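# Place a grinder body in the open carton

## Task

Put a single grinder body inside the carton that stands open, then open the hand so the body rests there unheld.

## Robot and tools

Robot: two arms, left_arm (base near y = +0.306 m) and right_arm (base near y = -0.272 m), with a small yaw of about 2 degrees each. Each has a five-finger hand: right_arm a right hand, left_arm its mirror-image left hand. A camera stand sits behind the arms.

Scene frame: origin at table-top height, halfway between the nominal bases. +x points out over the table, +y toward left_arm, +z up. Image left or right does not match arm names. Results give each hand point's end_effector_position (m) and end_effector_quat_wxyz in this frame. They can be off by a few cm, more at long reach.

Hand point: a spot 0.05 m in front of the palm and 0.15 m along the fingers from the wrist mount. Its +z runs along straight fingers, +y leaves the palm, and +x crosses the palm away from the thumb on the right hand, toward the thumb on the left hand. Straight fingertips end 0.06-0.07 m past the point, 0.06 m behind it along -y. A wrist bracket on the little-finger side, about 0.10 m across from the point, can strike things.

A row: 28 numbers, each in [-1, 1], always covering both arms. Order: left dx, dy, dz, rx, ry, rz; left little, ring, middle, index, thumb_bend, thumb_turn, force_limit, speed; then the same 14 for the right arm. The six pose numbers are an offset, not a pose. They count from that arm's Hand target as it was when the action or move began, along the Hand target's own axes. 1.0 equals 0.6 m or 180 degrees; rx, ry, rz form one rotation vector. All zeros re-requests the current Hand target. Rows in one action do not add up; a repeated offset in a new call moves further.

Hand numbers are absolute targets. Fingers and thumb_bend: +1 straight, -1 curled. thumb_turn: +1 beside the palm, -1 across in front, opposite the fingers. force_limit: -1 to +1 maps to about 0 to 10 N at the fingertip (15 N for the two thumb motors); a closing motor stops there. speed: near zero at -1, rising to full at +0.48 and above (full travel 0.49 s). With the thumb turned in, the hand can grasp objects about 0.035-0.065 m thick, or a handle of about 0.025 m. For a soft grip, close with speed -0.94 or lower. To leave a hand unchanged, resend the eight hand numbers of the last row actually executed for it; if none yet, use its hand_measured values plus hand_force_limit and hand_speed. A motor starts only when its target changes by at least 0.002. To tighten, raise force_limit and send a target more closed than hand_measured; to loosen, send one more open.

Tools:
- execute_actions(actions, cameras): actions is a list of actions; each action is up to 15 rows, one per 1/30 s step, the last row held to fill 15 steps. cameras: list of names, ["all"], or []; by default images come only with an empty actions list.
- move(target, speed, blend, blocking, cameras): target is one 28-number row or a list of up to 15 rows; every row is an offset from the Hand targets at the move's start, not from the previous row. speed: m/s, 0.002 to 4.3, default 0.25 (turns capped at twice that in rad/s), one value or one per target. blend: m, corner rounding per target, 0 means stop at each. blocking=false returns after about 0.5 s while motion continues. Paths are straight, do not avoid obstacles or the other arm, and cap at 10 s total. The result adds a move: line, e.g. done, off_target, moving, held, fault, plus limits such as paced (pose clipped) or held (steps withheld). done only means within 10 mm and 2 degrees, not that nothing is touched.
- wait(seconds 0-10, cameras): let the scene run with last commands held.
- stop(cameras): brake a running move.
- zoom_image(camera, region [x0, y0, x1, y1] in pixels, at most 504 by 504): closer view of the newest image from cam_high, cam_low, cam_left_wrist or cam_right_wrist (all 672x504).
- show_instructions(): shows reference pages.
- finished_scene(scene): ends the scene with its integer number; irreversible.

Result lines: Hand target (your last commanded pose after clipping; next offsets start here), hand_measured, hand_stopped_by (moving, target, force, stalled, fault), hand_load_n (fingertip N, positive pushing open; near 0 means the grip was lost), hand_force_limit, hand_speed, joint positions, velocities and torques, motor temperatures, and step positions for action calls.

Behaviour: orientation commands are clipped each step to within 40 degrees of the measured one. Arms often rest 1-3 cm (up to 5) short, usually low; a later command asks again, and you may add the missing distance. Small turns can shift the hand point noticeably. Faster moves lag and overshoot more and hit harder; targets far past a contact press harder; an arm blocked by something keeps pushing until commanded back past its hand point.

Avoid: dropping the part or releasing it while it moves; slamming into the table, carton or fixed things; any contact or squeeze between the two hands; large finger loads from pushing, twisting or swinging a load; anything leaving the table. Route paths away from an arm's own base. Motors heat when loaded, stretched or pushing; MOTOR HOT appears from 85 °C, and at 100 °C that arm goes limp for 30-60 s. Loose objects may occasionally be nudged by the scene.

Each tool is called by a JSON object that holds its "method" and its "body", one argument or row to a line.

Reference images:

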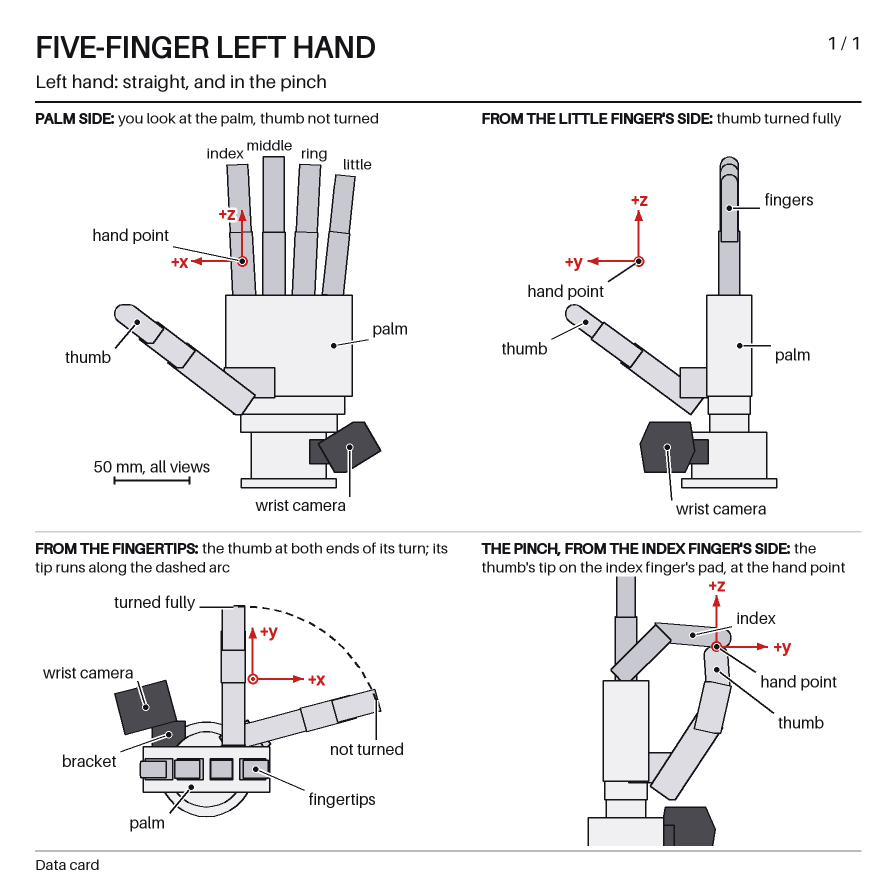

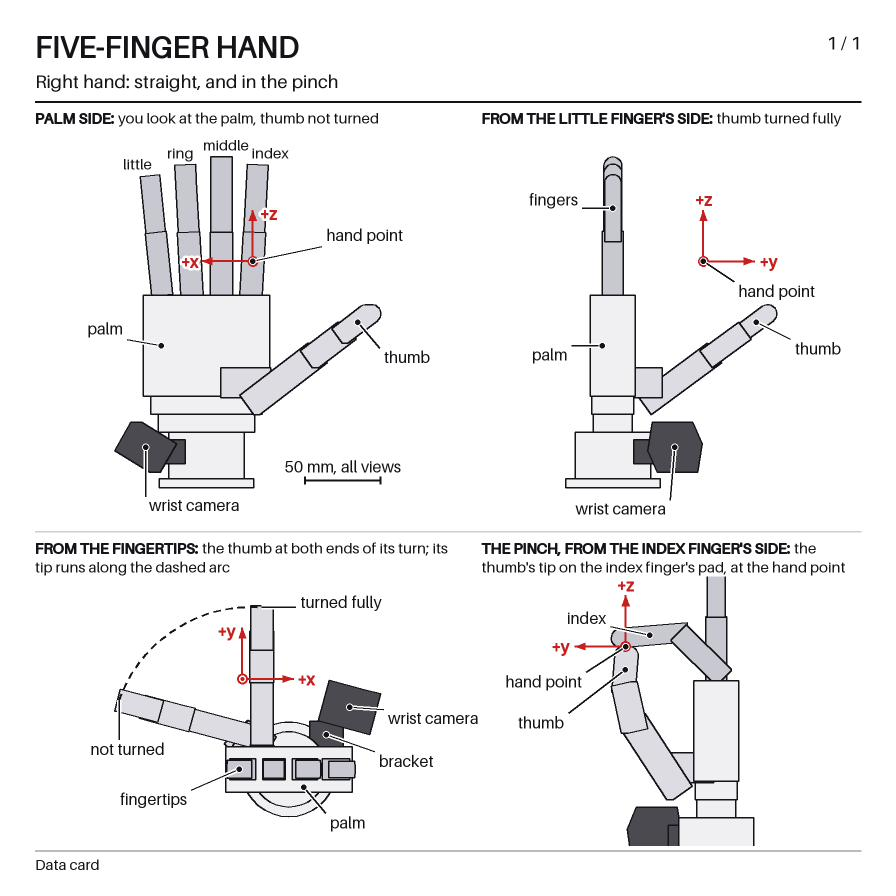

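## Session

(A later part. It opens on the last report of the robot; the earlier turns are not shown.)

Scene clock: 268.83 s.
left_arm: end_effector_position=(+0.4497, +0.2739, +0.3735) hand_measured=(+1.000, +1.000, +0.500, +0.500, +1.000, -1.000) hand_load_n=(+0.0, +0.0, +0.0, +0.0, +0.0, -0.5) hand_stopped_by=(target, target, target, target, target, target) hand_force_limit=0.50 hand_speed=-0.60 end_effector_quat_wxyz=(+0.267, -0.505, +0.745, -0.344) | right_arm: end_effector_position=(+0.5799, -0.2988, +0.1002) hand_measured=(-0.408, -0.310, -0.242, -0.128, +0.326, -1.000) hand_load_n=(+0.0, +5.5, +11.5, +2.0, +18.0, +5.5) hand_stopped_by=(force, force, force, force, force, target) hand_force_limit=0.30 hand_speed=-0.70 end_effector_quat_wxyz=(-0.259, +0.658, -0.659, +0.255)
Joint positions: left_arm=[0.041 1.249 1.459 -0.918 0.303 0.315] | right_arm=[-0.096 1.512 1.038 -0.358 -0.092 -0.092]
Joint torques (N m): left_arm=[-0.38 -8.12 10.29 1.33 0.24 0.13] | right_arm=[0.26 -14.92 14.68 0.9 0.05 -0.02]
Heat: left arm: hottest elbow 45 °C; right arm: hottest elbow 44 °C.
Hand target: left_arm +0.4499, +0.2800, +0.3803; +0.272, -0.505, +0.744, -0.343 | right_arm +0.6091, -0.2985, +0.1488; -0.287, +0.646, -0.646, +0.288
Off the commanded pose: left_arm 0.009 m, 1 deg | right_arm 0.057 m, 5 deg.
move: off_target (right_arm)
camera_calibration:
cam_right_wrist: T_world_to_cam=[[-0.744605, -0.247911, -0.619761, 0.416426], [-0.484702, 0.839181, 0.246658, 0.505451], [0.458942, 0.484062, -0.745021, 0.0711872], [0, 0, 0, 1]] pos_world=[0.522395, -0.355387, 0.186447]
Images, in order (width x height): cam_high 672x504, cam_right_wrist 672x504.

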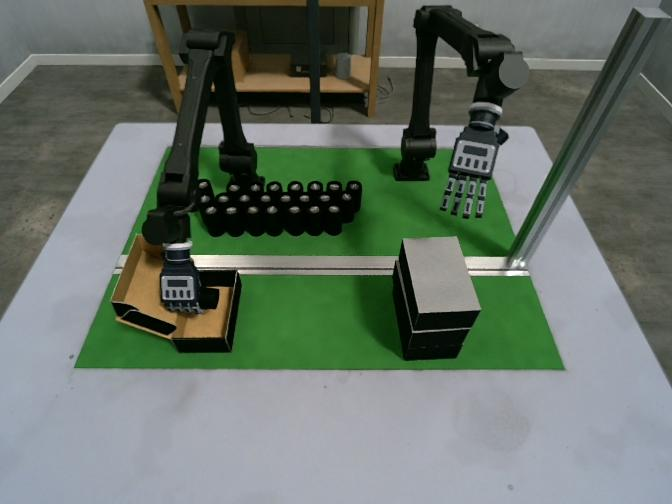

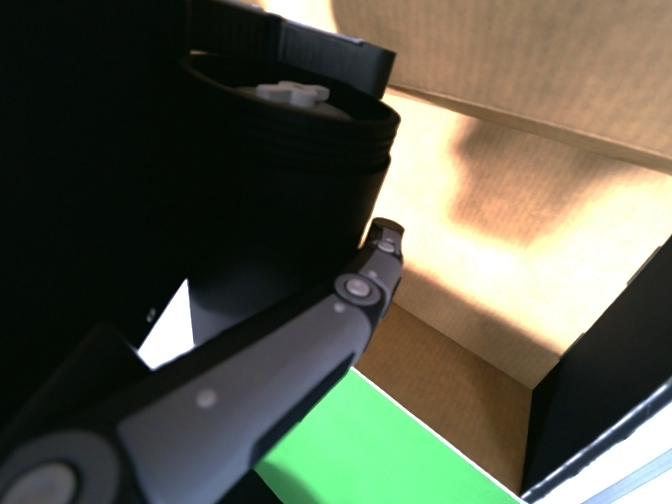

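{"method": "move", "body": {
  "target": [0,0,0,0,0,0,1,1,0.5,0.5,1,-1,0.5,-0.6,-0.0142,0.067,0.0493,0,0,0,-0.5,-0.65,-0.65,-0.65,0.1,-1,0.3,-0.7],
  "speed": 0.1,
  "cameras": ["cam_right_wrist","cam_high"]
}}

{"method": "zoom_image", "body": {
  "camera": "cam_high",
  "region": [90, 220, 250, 370]
}}

Scene clock: 275.47 s.
left_arm: end_effector_position=(+0.4497, +0.2739, +0.3735) hand_measured=(+1.000, +1.000, +0.500, +0.500, +1.000, -1.000) hand_load_n=(-0.5, +0.0, +0.0, +0.0, +0.0, +0.0) hand_stopped_by=(target, target, target, target, target, target) hand_force_limit=0.50 hand_speed=-0.60 end_effector_quat_wxyz=(+0.267, -0.505, +0.745, -0.344) | right_arm: end_effector_position=(+0.5941, -0.2982, +0.0896) hand_measured=(-0.408, -0.310, -0.242, -0.128, +0.326, -1.000) hand_load_n=(+0.5, +5.5, +11.0, +2.0, +18.0, +6.0) hand_stopped_by=(force, force, force, force, force, target) hand_force_limit=0.30 hand_speed=-0.70 end_effector_quat_wxyz=(-0.273, +0.649, -0.654, +0.277)
Joint positions: left_arm=[0.041 1.249 1.459 -0.918 0.303 0.315] | right_arm=[-0.089 1.538 1.014 -0.252 -0.079 -0.08]
Joint torques (N m): left_arm=[-0.38 -8.06 10.29 1.33 0.24 0.14] | right_arm=[0.85 -13.1 8.92 2.5 0.05 -0.03]
Heat: left arm: hottest elbow 45 °C; right arm: hottest elbow 44 °C.
Hand target: left_arm +0.4499, +0.2800, +0.3803; +0.272, -0.505, +0.744, -0.343 | right_arm +0.6042, -0.2900, +0.0992; -0.287, +0.646, -0.646, +0.288
Off the commanded pose: left_arm 0.009 m, 1 deg | right_arm 0.016 m, 2 deg.
move: off_target (right_arm)
camera_calibration:
cam_right_wrist: T_world_to_cam=[[-0.712553, -0.245144, -0.657398, 0.405709], [-0.488525, 0.84588, 0.214082, 0.521642], [0.503599, 0.4737, -0.722493, 0.0248612], [0, 0, 0, 1]] pos_world=[0.531404, -0.353566, 0.173]
Images, in order (width x height): cam_high 672x504, cam_right_wrist 672x504.

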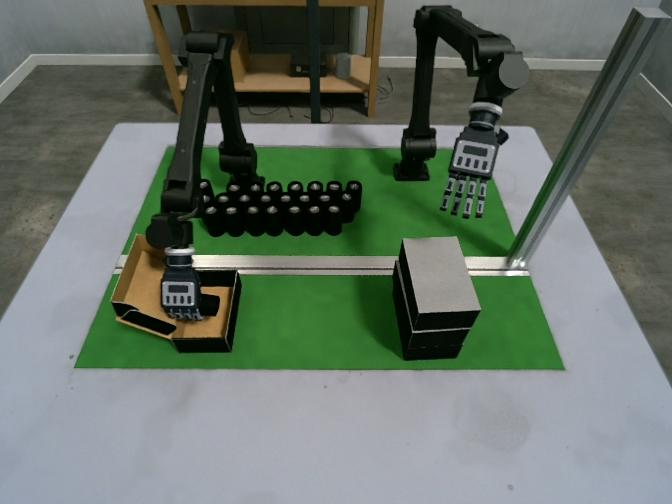

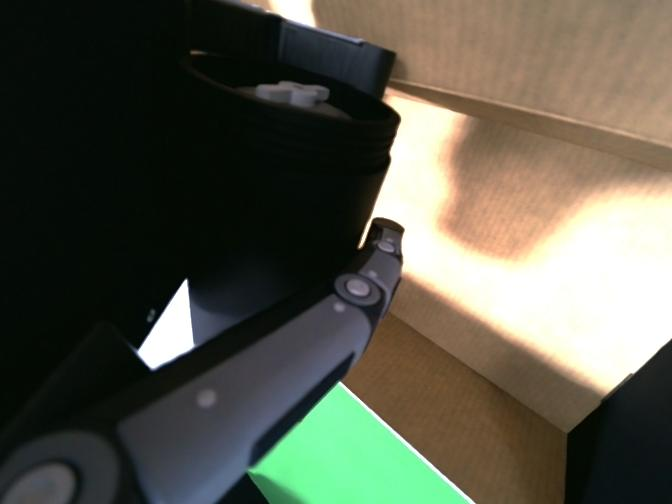

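Scaled by 3.150 from the camera's 672x504 image, which has a finer 960x720 frame.

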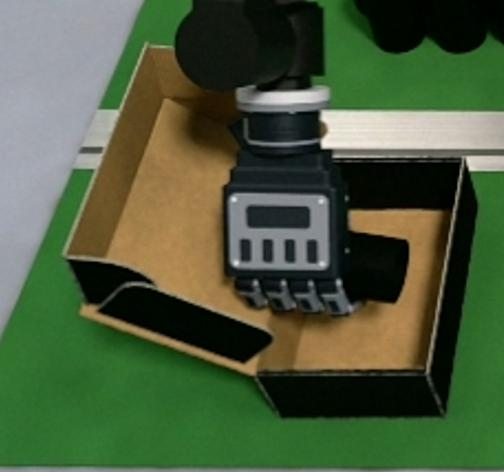

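{"method": "move", "body": {
  "target": [0,0,0,0,0,0,1,1,0.5,0.5,1,-1,0.5,-0.6,-0.0125,0,0,0,0,0,-0.5,-0.65,-0.65,-0.65,0.1,-1,0.3,-0.7],
  "speed": 0.1
}}

Scene clock: 277.53 s.
left_arm: end_effector_position=(+0.4497, +0.2739, +0.3735) hand_measured=(+1.000, +1.000, +0.500, +0.500, +1.000, -1.000) hand_load_n=(+0.0, +0.0, +0.0, +0.0, +0.0, +0.0) hand_stopped_by=(target, target, target, target, target, target) hand_force_limit=0.50 hand_speed=-0.60 end_effector_quat_wxyz=(+0.267, -0.505, +0.745, -0.344) | right_arm: end_effector_position=(+0.5948, -0.2906, +0.0895) hand_measured=(-0.408, -0.310, -0.242, -0.128, +0.326, -1.000) hand_load_n=(+0.0, +5.5, +11.0, +2.0, +18.0, +6.0) hand_stopped_by=(force, force, force, force, force, target) hand_force_limit=0.30 hand_speed=-0.70 end_effector_quat_wxyz=(-0.273, +0.649, -0.654, +0.277)
Joint positions: left_arm=[0.041 1.249 1.459 -0.918 0.303 0.315] | right_arm=[-0.072 1.538 1.014 -0.252 -0.067 -0.07]
Joint torques (N m): left_arm=[-0.38 -8.06 10.3 1.33 0.24 0.14] | right_arm=[1.32 -13.22 8.7 2.52 0.07 -0.01]
Heat: left arm: hottest elbow 45 °C; right arm: hottest elbow 44 °C.
Hand target: left_arm +0.4499, +0.2800, +0.3803; +0.272, -0.505, +0.744, -0.343 | right_arm +0.6042, -0.2826, +0.0992; -0.287, +0.646, -0.646, +0.288
Off the commanded pose: left_arm 0.009 m, 1 deg | right_arm 0.016 m, 2 deg.
move: off_target (right_arm)

{"method": "move", "body": {
  "target": [0,0,0,0,0,0,1,1,0.5,0.5,1,-1,0.5,-0.6,0,0.06,0.042,0,0,0,-0.5,-0.65,-0.65,-0.65,0.1,-1,0.3,-0.7],
  "speed": 0.08,
  "cameras": ["cam_right_wrist","cam_high"]
}}

{"method": "zoom_image", "body": {
  "camera": "cam_high",
  "region": [90, 220, 250, 370]
}}

Scene clock: 281.43 s.
left_arm: end_effector_position=(+0.4497, +0.2739, +0.3735) hand_measured=(+1.000, +1.000, +0.500, +0.500, +1.000, -1.000) hand_load_n=(+0.0, +0.0, +0.0, +0.0, +0.0, +0.0) hand_stopped_by=(target, target, target, target, target, target) hand_force_limit=0.50 hand_speed=-0.60 end_effector_quat_wxyz=(+0.267, -0.505, +0.745, -0.344) | right_arm: end_effector_position=(+0.5885, -0.2900, +0.0461) hand_measured=(-0.408, -0.310, -0.242, -0.128, +0.326, -1.000) hand_load_n=(+0.0, +5.5, +11.5, +2.0, +18.0, +6.0) hand_stopped_by=(force, force, force, force, force, target) hand_force_limit=0.30 hand_speed=-0.70 end_effector_quat_wxyz=(-0.273, +0.649, -0.654, +0.277)
Joint positions: left_arm=[0.041 1.249 1.459 -0.918 0.303 0.315] | right_arm=[-0.072 1.591 0.941 -0.125 -0.067 -0.069]
Joint torques (N m): left_arm=[-0.38 -8.06 10.28 1.36 0.24 0.14] | right_arm=[0.91 -13.1 8.29 2.48 0.04 -0.03]
Heat: left arm: hottest elbow 45 °C; right arm: hottest elbow 44 °C.
Hand target: left_arm +0.4499, +0.2800, +0.3803; +0.272, -0.505, +0.744, -0.343 | right_arm +0.5989, -0.2826, +0.0557; -0.287, +0.646, -0.646, +0.288
Off the commanded pose: left_arm 0.009 m, 1 deg | right_arm 0.016 m, 2 deg.
move: off_target (right_arm)
camera_calibration:
cam_right_wrist: T_world_to_cam=[[-0.712387, -0.24666, -0.657011, 0.374564], [-0.489351, 0.845646, 0.213117, 0.521655], [0.503031, 0.47333, -0.723131, -0.00735302], [0, 0, 0, 1]] pos_world=[0.525806, -0.345266, 0.129602]
Images, in order (width x height): cam_high 672x504, cam_right_wrist 672x504.

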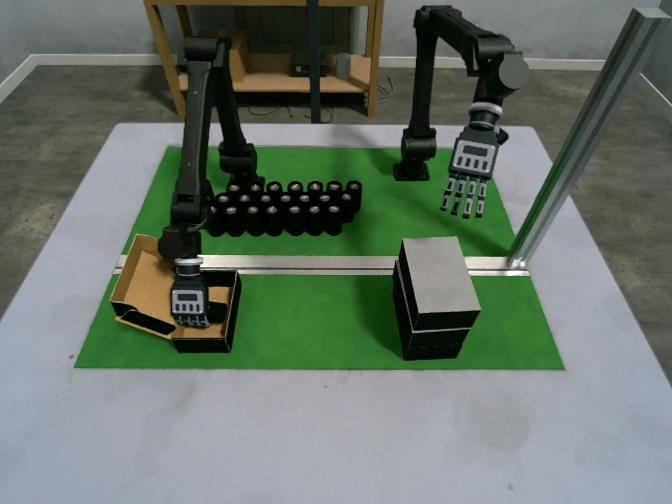

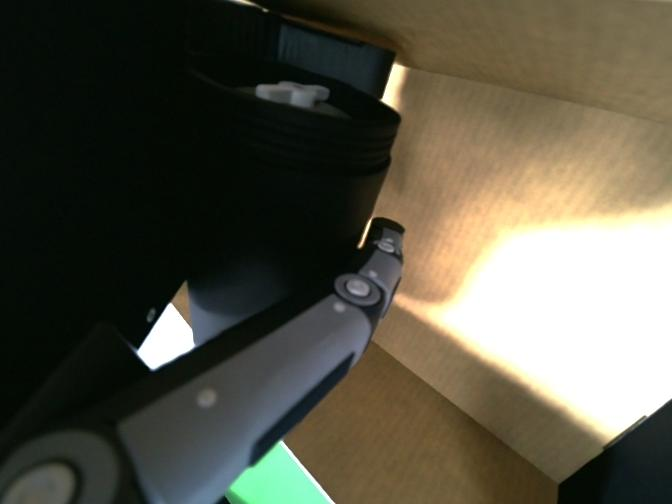

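Scaled by 3.150 from the camera's 672x504 image, which has a finer 960x720 frame.

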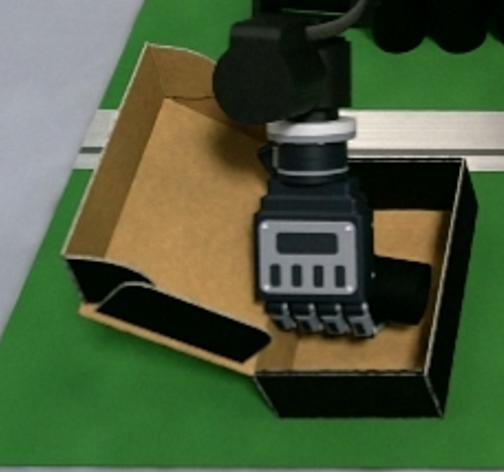

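{"method": "move", "body": {
  "target": [0,0,0,0,0,0,1,1,0.5,0.5,1,-1,0.5,-0.6,0,0.0223,0.02,0,0,0,-0.5,-0.65,-0.65,-0.65,0.1,-1,0.3,-0.7],
  "speed": 0.06
}}

Scene clock: 284.43 s.
left_arm: end_effector_position=(+0.4497, +0.2739, +0.3735) hand_measured=(+1.000, +1.000, +0.500, +0.500, +1.000, -1.000) hand_load_n=(+0.0, +0.0, -0.5, +0.0, +0.0, +0.0) hand_stopped_by=(target, target, target, target, target, target) hand_force_limit=0.50 hand_speed=-0.60 end_effector_quat_wxyz=(+0.267, -0.505, +0.745, -0.344) | right_arm: end_effector_position=(+0.5910, -0.2902, +0.0331) hand_measured=(-0.408, -0.310, -0.242, -0.128, +0.326, -1.000) hand_load_n=(+0.0, +5.5, +11.5, +2.0, +18.0, +6.0) hand_stopped_by=(force, force, force, force, force, target) hand_force_limit=0.30 hand_speed=-0.70 end_effector_quat_wxyz=(-0.276, +0.648, -0.652, +0.281)
Joint positions: left_arm=[0.041 1.249 1.459 -0.918 0.303 0.315] | right_arm=[-0.071 1.617 0.926 -0.072 -0.066 -0.069]
Joint torques (N m): left_arm=[-0.32 -8.12 10.3 1.33 0.25 0.14] | right_arm=[0.91 -13.04 7.84 2.41 0.01 -0.03]
Heat: left arm: hottest elbow 45 °C; right arm: hottest elbow 43 °C.
Hand target: left_arm +0.4499, +0.2800, +0.3803; +0.272, -0.505, +0.744, -0.343 | right_arm +0.5988, -0.2825, +0.0376; -0.287, +0.646, -0.646, +0.288
Off the commanded pose: left_arm 0.009 m, 1 deg | right_arm 0.012 m, 2 deg.
move: off_target (right_arm)

{"method": "move", "body": {
  "target": [
    [0,0,0,0,0,0,1,1,0.5,0.5,1,-1,0.5,-0.6,0,0.009,0.008,0,0,0,-0.5,-0.65,-0.65,-0.65,0.1,-1,0.3,-0.7],
    [0,0,0,0,0,0,1,1,0.5,0.5,1,-1,0.5,-0.6,0,0.009,0.008,0,0,0,0.5,0.5,0.5,0.5,1.0,-1,0.3,-0.65]
  ],
  "speed": 0.06,
  "cameras": ["cam_right_wrist","cam_high"]
}}

{"method": "zoom_image", "body": {
  "camera": "cam_high",
  "region": [90, 220, 250, 370]
}}

Scene clock: 292.47 s.
left_arm: end_effector_position=(+0.4497, +0.2739, +0.3735) hand_measured=(+1.000, +1.000, +0.500, +0.500, +1.000, -1.000) hand_load_n=(+0.0, +0.0, +0.0, +0.0, +0.0, +0.0) hand_stopped_by=(target, target, target, target, target, target) hand_force_limit=0.50 hand_speed=-0.60 end_effector_quat_wxyz=(+0.267, -0.505, +0.745, -0.344) | right_arm: end_effector_position=(+0.5963, -0.2897, +0.0366) hand_measured=(+0.500, +0.500, +0.500, +0.500, +1.000, -1.000) hand_load_n=(-0.5, +0.0, +0.0, +0.0, +0.0, +0.0) hand_stopped_by=(target, target, target, target, target, target) hand_force_limit=0.30 hand_speed=-0.65 end_effector_quat_wxyz=(-0.285, +0.645, -0.647, +0.290)
Joint positions: left_arm=[0.041 1.249 1.459 -0.918 0.303 0.315] | right_arm=[-0.07 1.616 0.922 -0.041 -0.068 -0.069]
Joint torques (N m): left_arm=[-0.38 -8.06 10.28 1.36 0.24 0.13] | right_arm=[0.85 -11.63 7.51 1.98 0.08 -0.03]
Heat: left arm: hottest elbow 45 °C; right arm: hottest elbow 42 °C.
Hand target: left_arm +0.4499, +0.2800, +0.3803; +0.272, -0.505, +0.744, -0.343 | right_arm +0.5988, -0.2825, +0.0305; -0.287, +0.646, -0.646, +0.288
Off the commanded pose: left_arm 0.009 m, 1 deg | right_arm 0.010 m, 0 deg.
move: done
camera_calibration:
cam_right_wrist: T_world_to_cam=[[-0.685459, -0.25046, -0.683678, 0.35781], [-0.499399, 0.845026, 0.191131, 0.53387], [0.529855, 0.472441, -0.70431, -0.0352483], [0, 0, 0, 1]] pos_world=[0.530555, -0.344864, 0.117762]
Images, in order (width x height): cam_high 672x504, cam_right_wrist 672x504.

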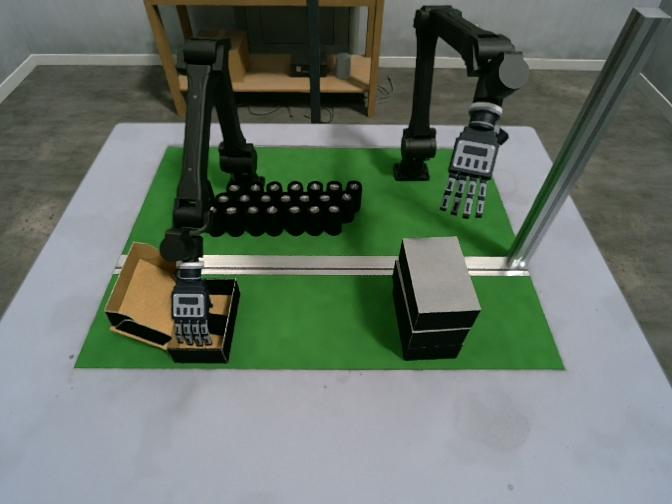

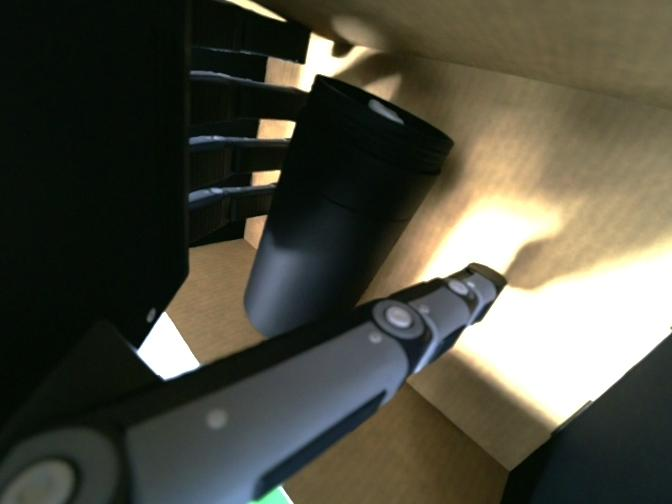

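Scaled by 3.150 from the camera's 672x504 image, which has a finer 960x720 frame.

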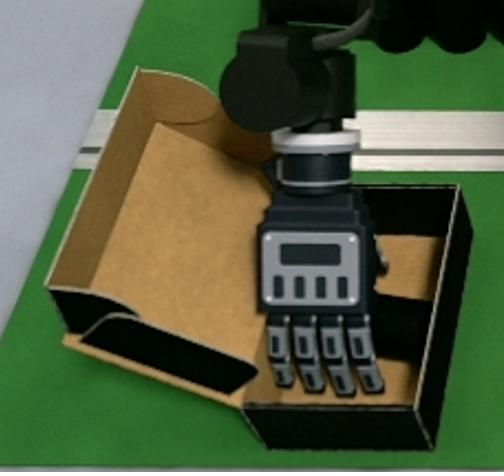

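{"method": "move", "body": {
  "target": [
    [0,0,0,0,0,0,1,1,0.5,0.5,1,-1,0.5,-0.6,-0.025,-0.0753,-0.041,0,0,0,0.5,0.5,0.5,0.5,1.0,-1,0.3,-0.65],
    [0,0,0,0,0,0,1,1,0.5,0.5,1,-1,0.5,-0.6,-0.025,-0.2892,-0.2268,0,0,0,0.5,0.5,0.5,0.5,1.0,-1,0.3,-0.65]
  ],
  "speed": [0.06,0.15],
  "blend": [0.01,0],
  "cameras": ["cam_right_wrist","cam_high"]
}}

{"method": "zoom_image", "body": {
  "camera": "cam_high",
  "region": [90, 220, 250, 370]
}}

Scene clock: 300.10 s.
left_arm: end_effector_position=(+0.4497, +0.2739, +0.3735) hand_measured=(+1.000, +1.000, +0.500, +0.500, +1.000, -1.000) hand_load_n=(+0.0, +0.0, +0.0, -0.5, +0.0, +0.0) hand_stopped_by=(target, target, target, target, target, target) hand_force_limit=0.50 hand_speed=-0.60 end_effector_quat_wxyz=(+0.267, -0.505, +0.745, -0.344) | right_arm: end_effector_position=(+0.5994, -0.2757, +0.2188) hand_measured=(+0.500, +0.500, +0.500, +0.500, +1.000, -1.000) hand_load_n=(+0.0, +0.0, +0.0, +0.0, +0.0, +0.0) hand_stopped_by=(target, target, target, target, target, target) hand_force_limit=0.30 hand_speed=-0.65 end_effector_quat_wxyz=(-0.269, +0.650, -0.656, +0.273)
Joint positions: left_arm=[0.041 1.249 1.459 -0.918 0.303 0.315] | right_arm=[-0.039 1.433 1.265 -0.617 -0.043 -0.045]
Joint torques (N m): left_arm=[-0.32 -8.06 10.28 1.35 0.24 0.14] | right_arm=[1.03 -12.81 14.49 0.7 0.1 -0.03]
Heat: left arm: hottest elbow 45 °C; right arm: hottest elbow 43 °C.
Hand target: left_arm +0.4499, +0.2800, +0.3803; +0.272, -0.505, +0.744, -0.343 | right_arm +0.6137, -0.2671, +0.2504; -0.287, +0.646, -0.646, +0.288
Off the commanded pose: left_arm 0.009 m, 1 deg | right_arm 0.036 m, 3 deg.
move: off_target (right_arm)
camera_calibration:
cam_right_wrist: T_world_to_cam=[[-0.720155, -0.245318, -0.648996, 0.502543], [-0.486133, 0.845812, 0.219721, 0.474819], [0.495027, 0.473731, -0.728373, 0.111333], [0, 0, 0, 1]] pos_world=[0.537621, -0.331066, 0.302913]
Images, in order (width x height): cam_high 672x504, cam_right_wrist 672x504.

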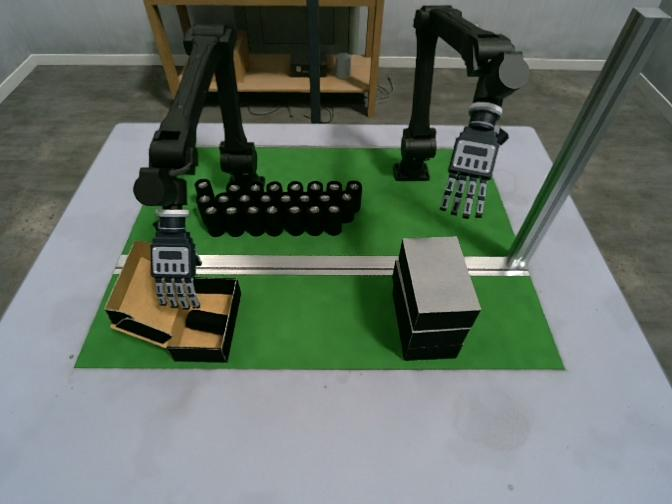

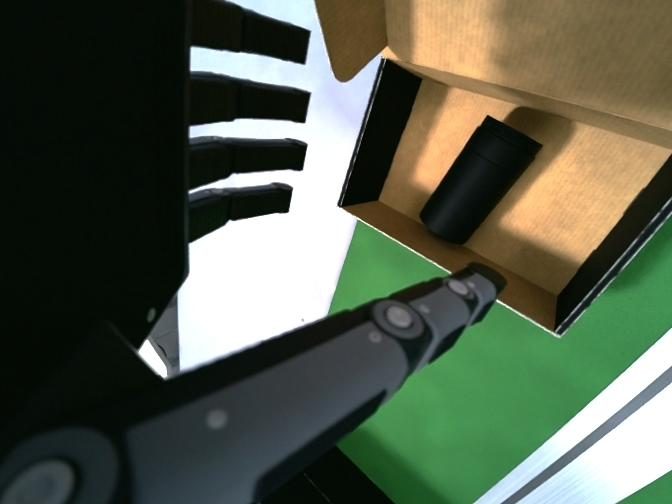

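Scaled by 3.150 from the camera's 672x504 image, which has a finer 960x720 frame.

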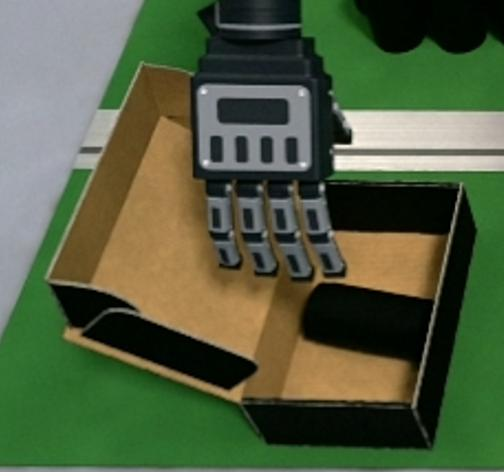

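Item lies inside the carton. Finish scene 2.

{"method": "finished_scene", "body": {
  "scene": 2
}}

The scene is finished: the task was done.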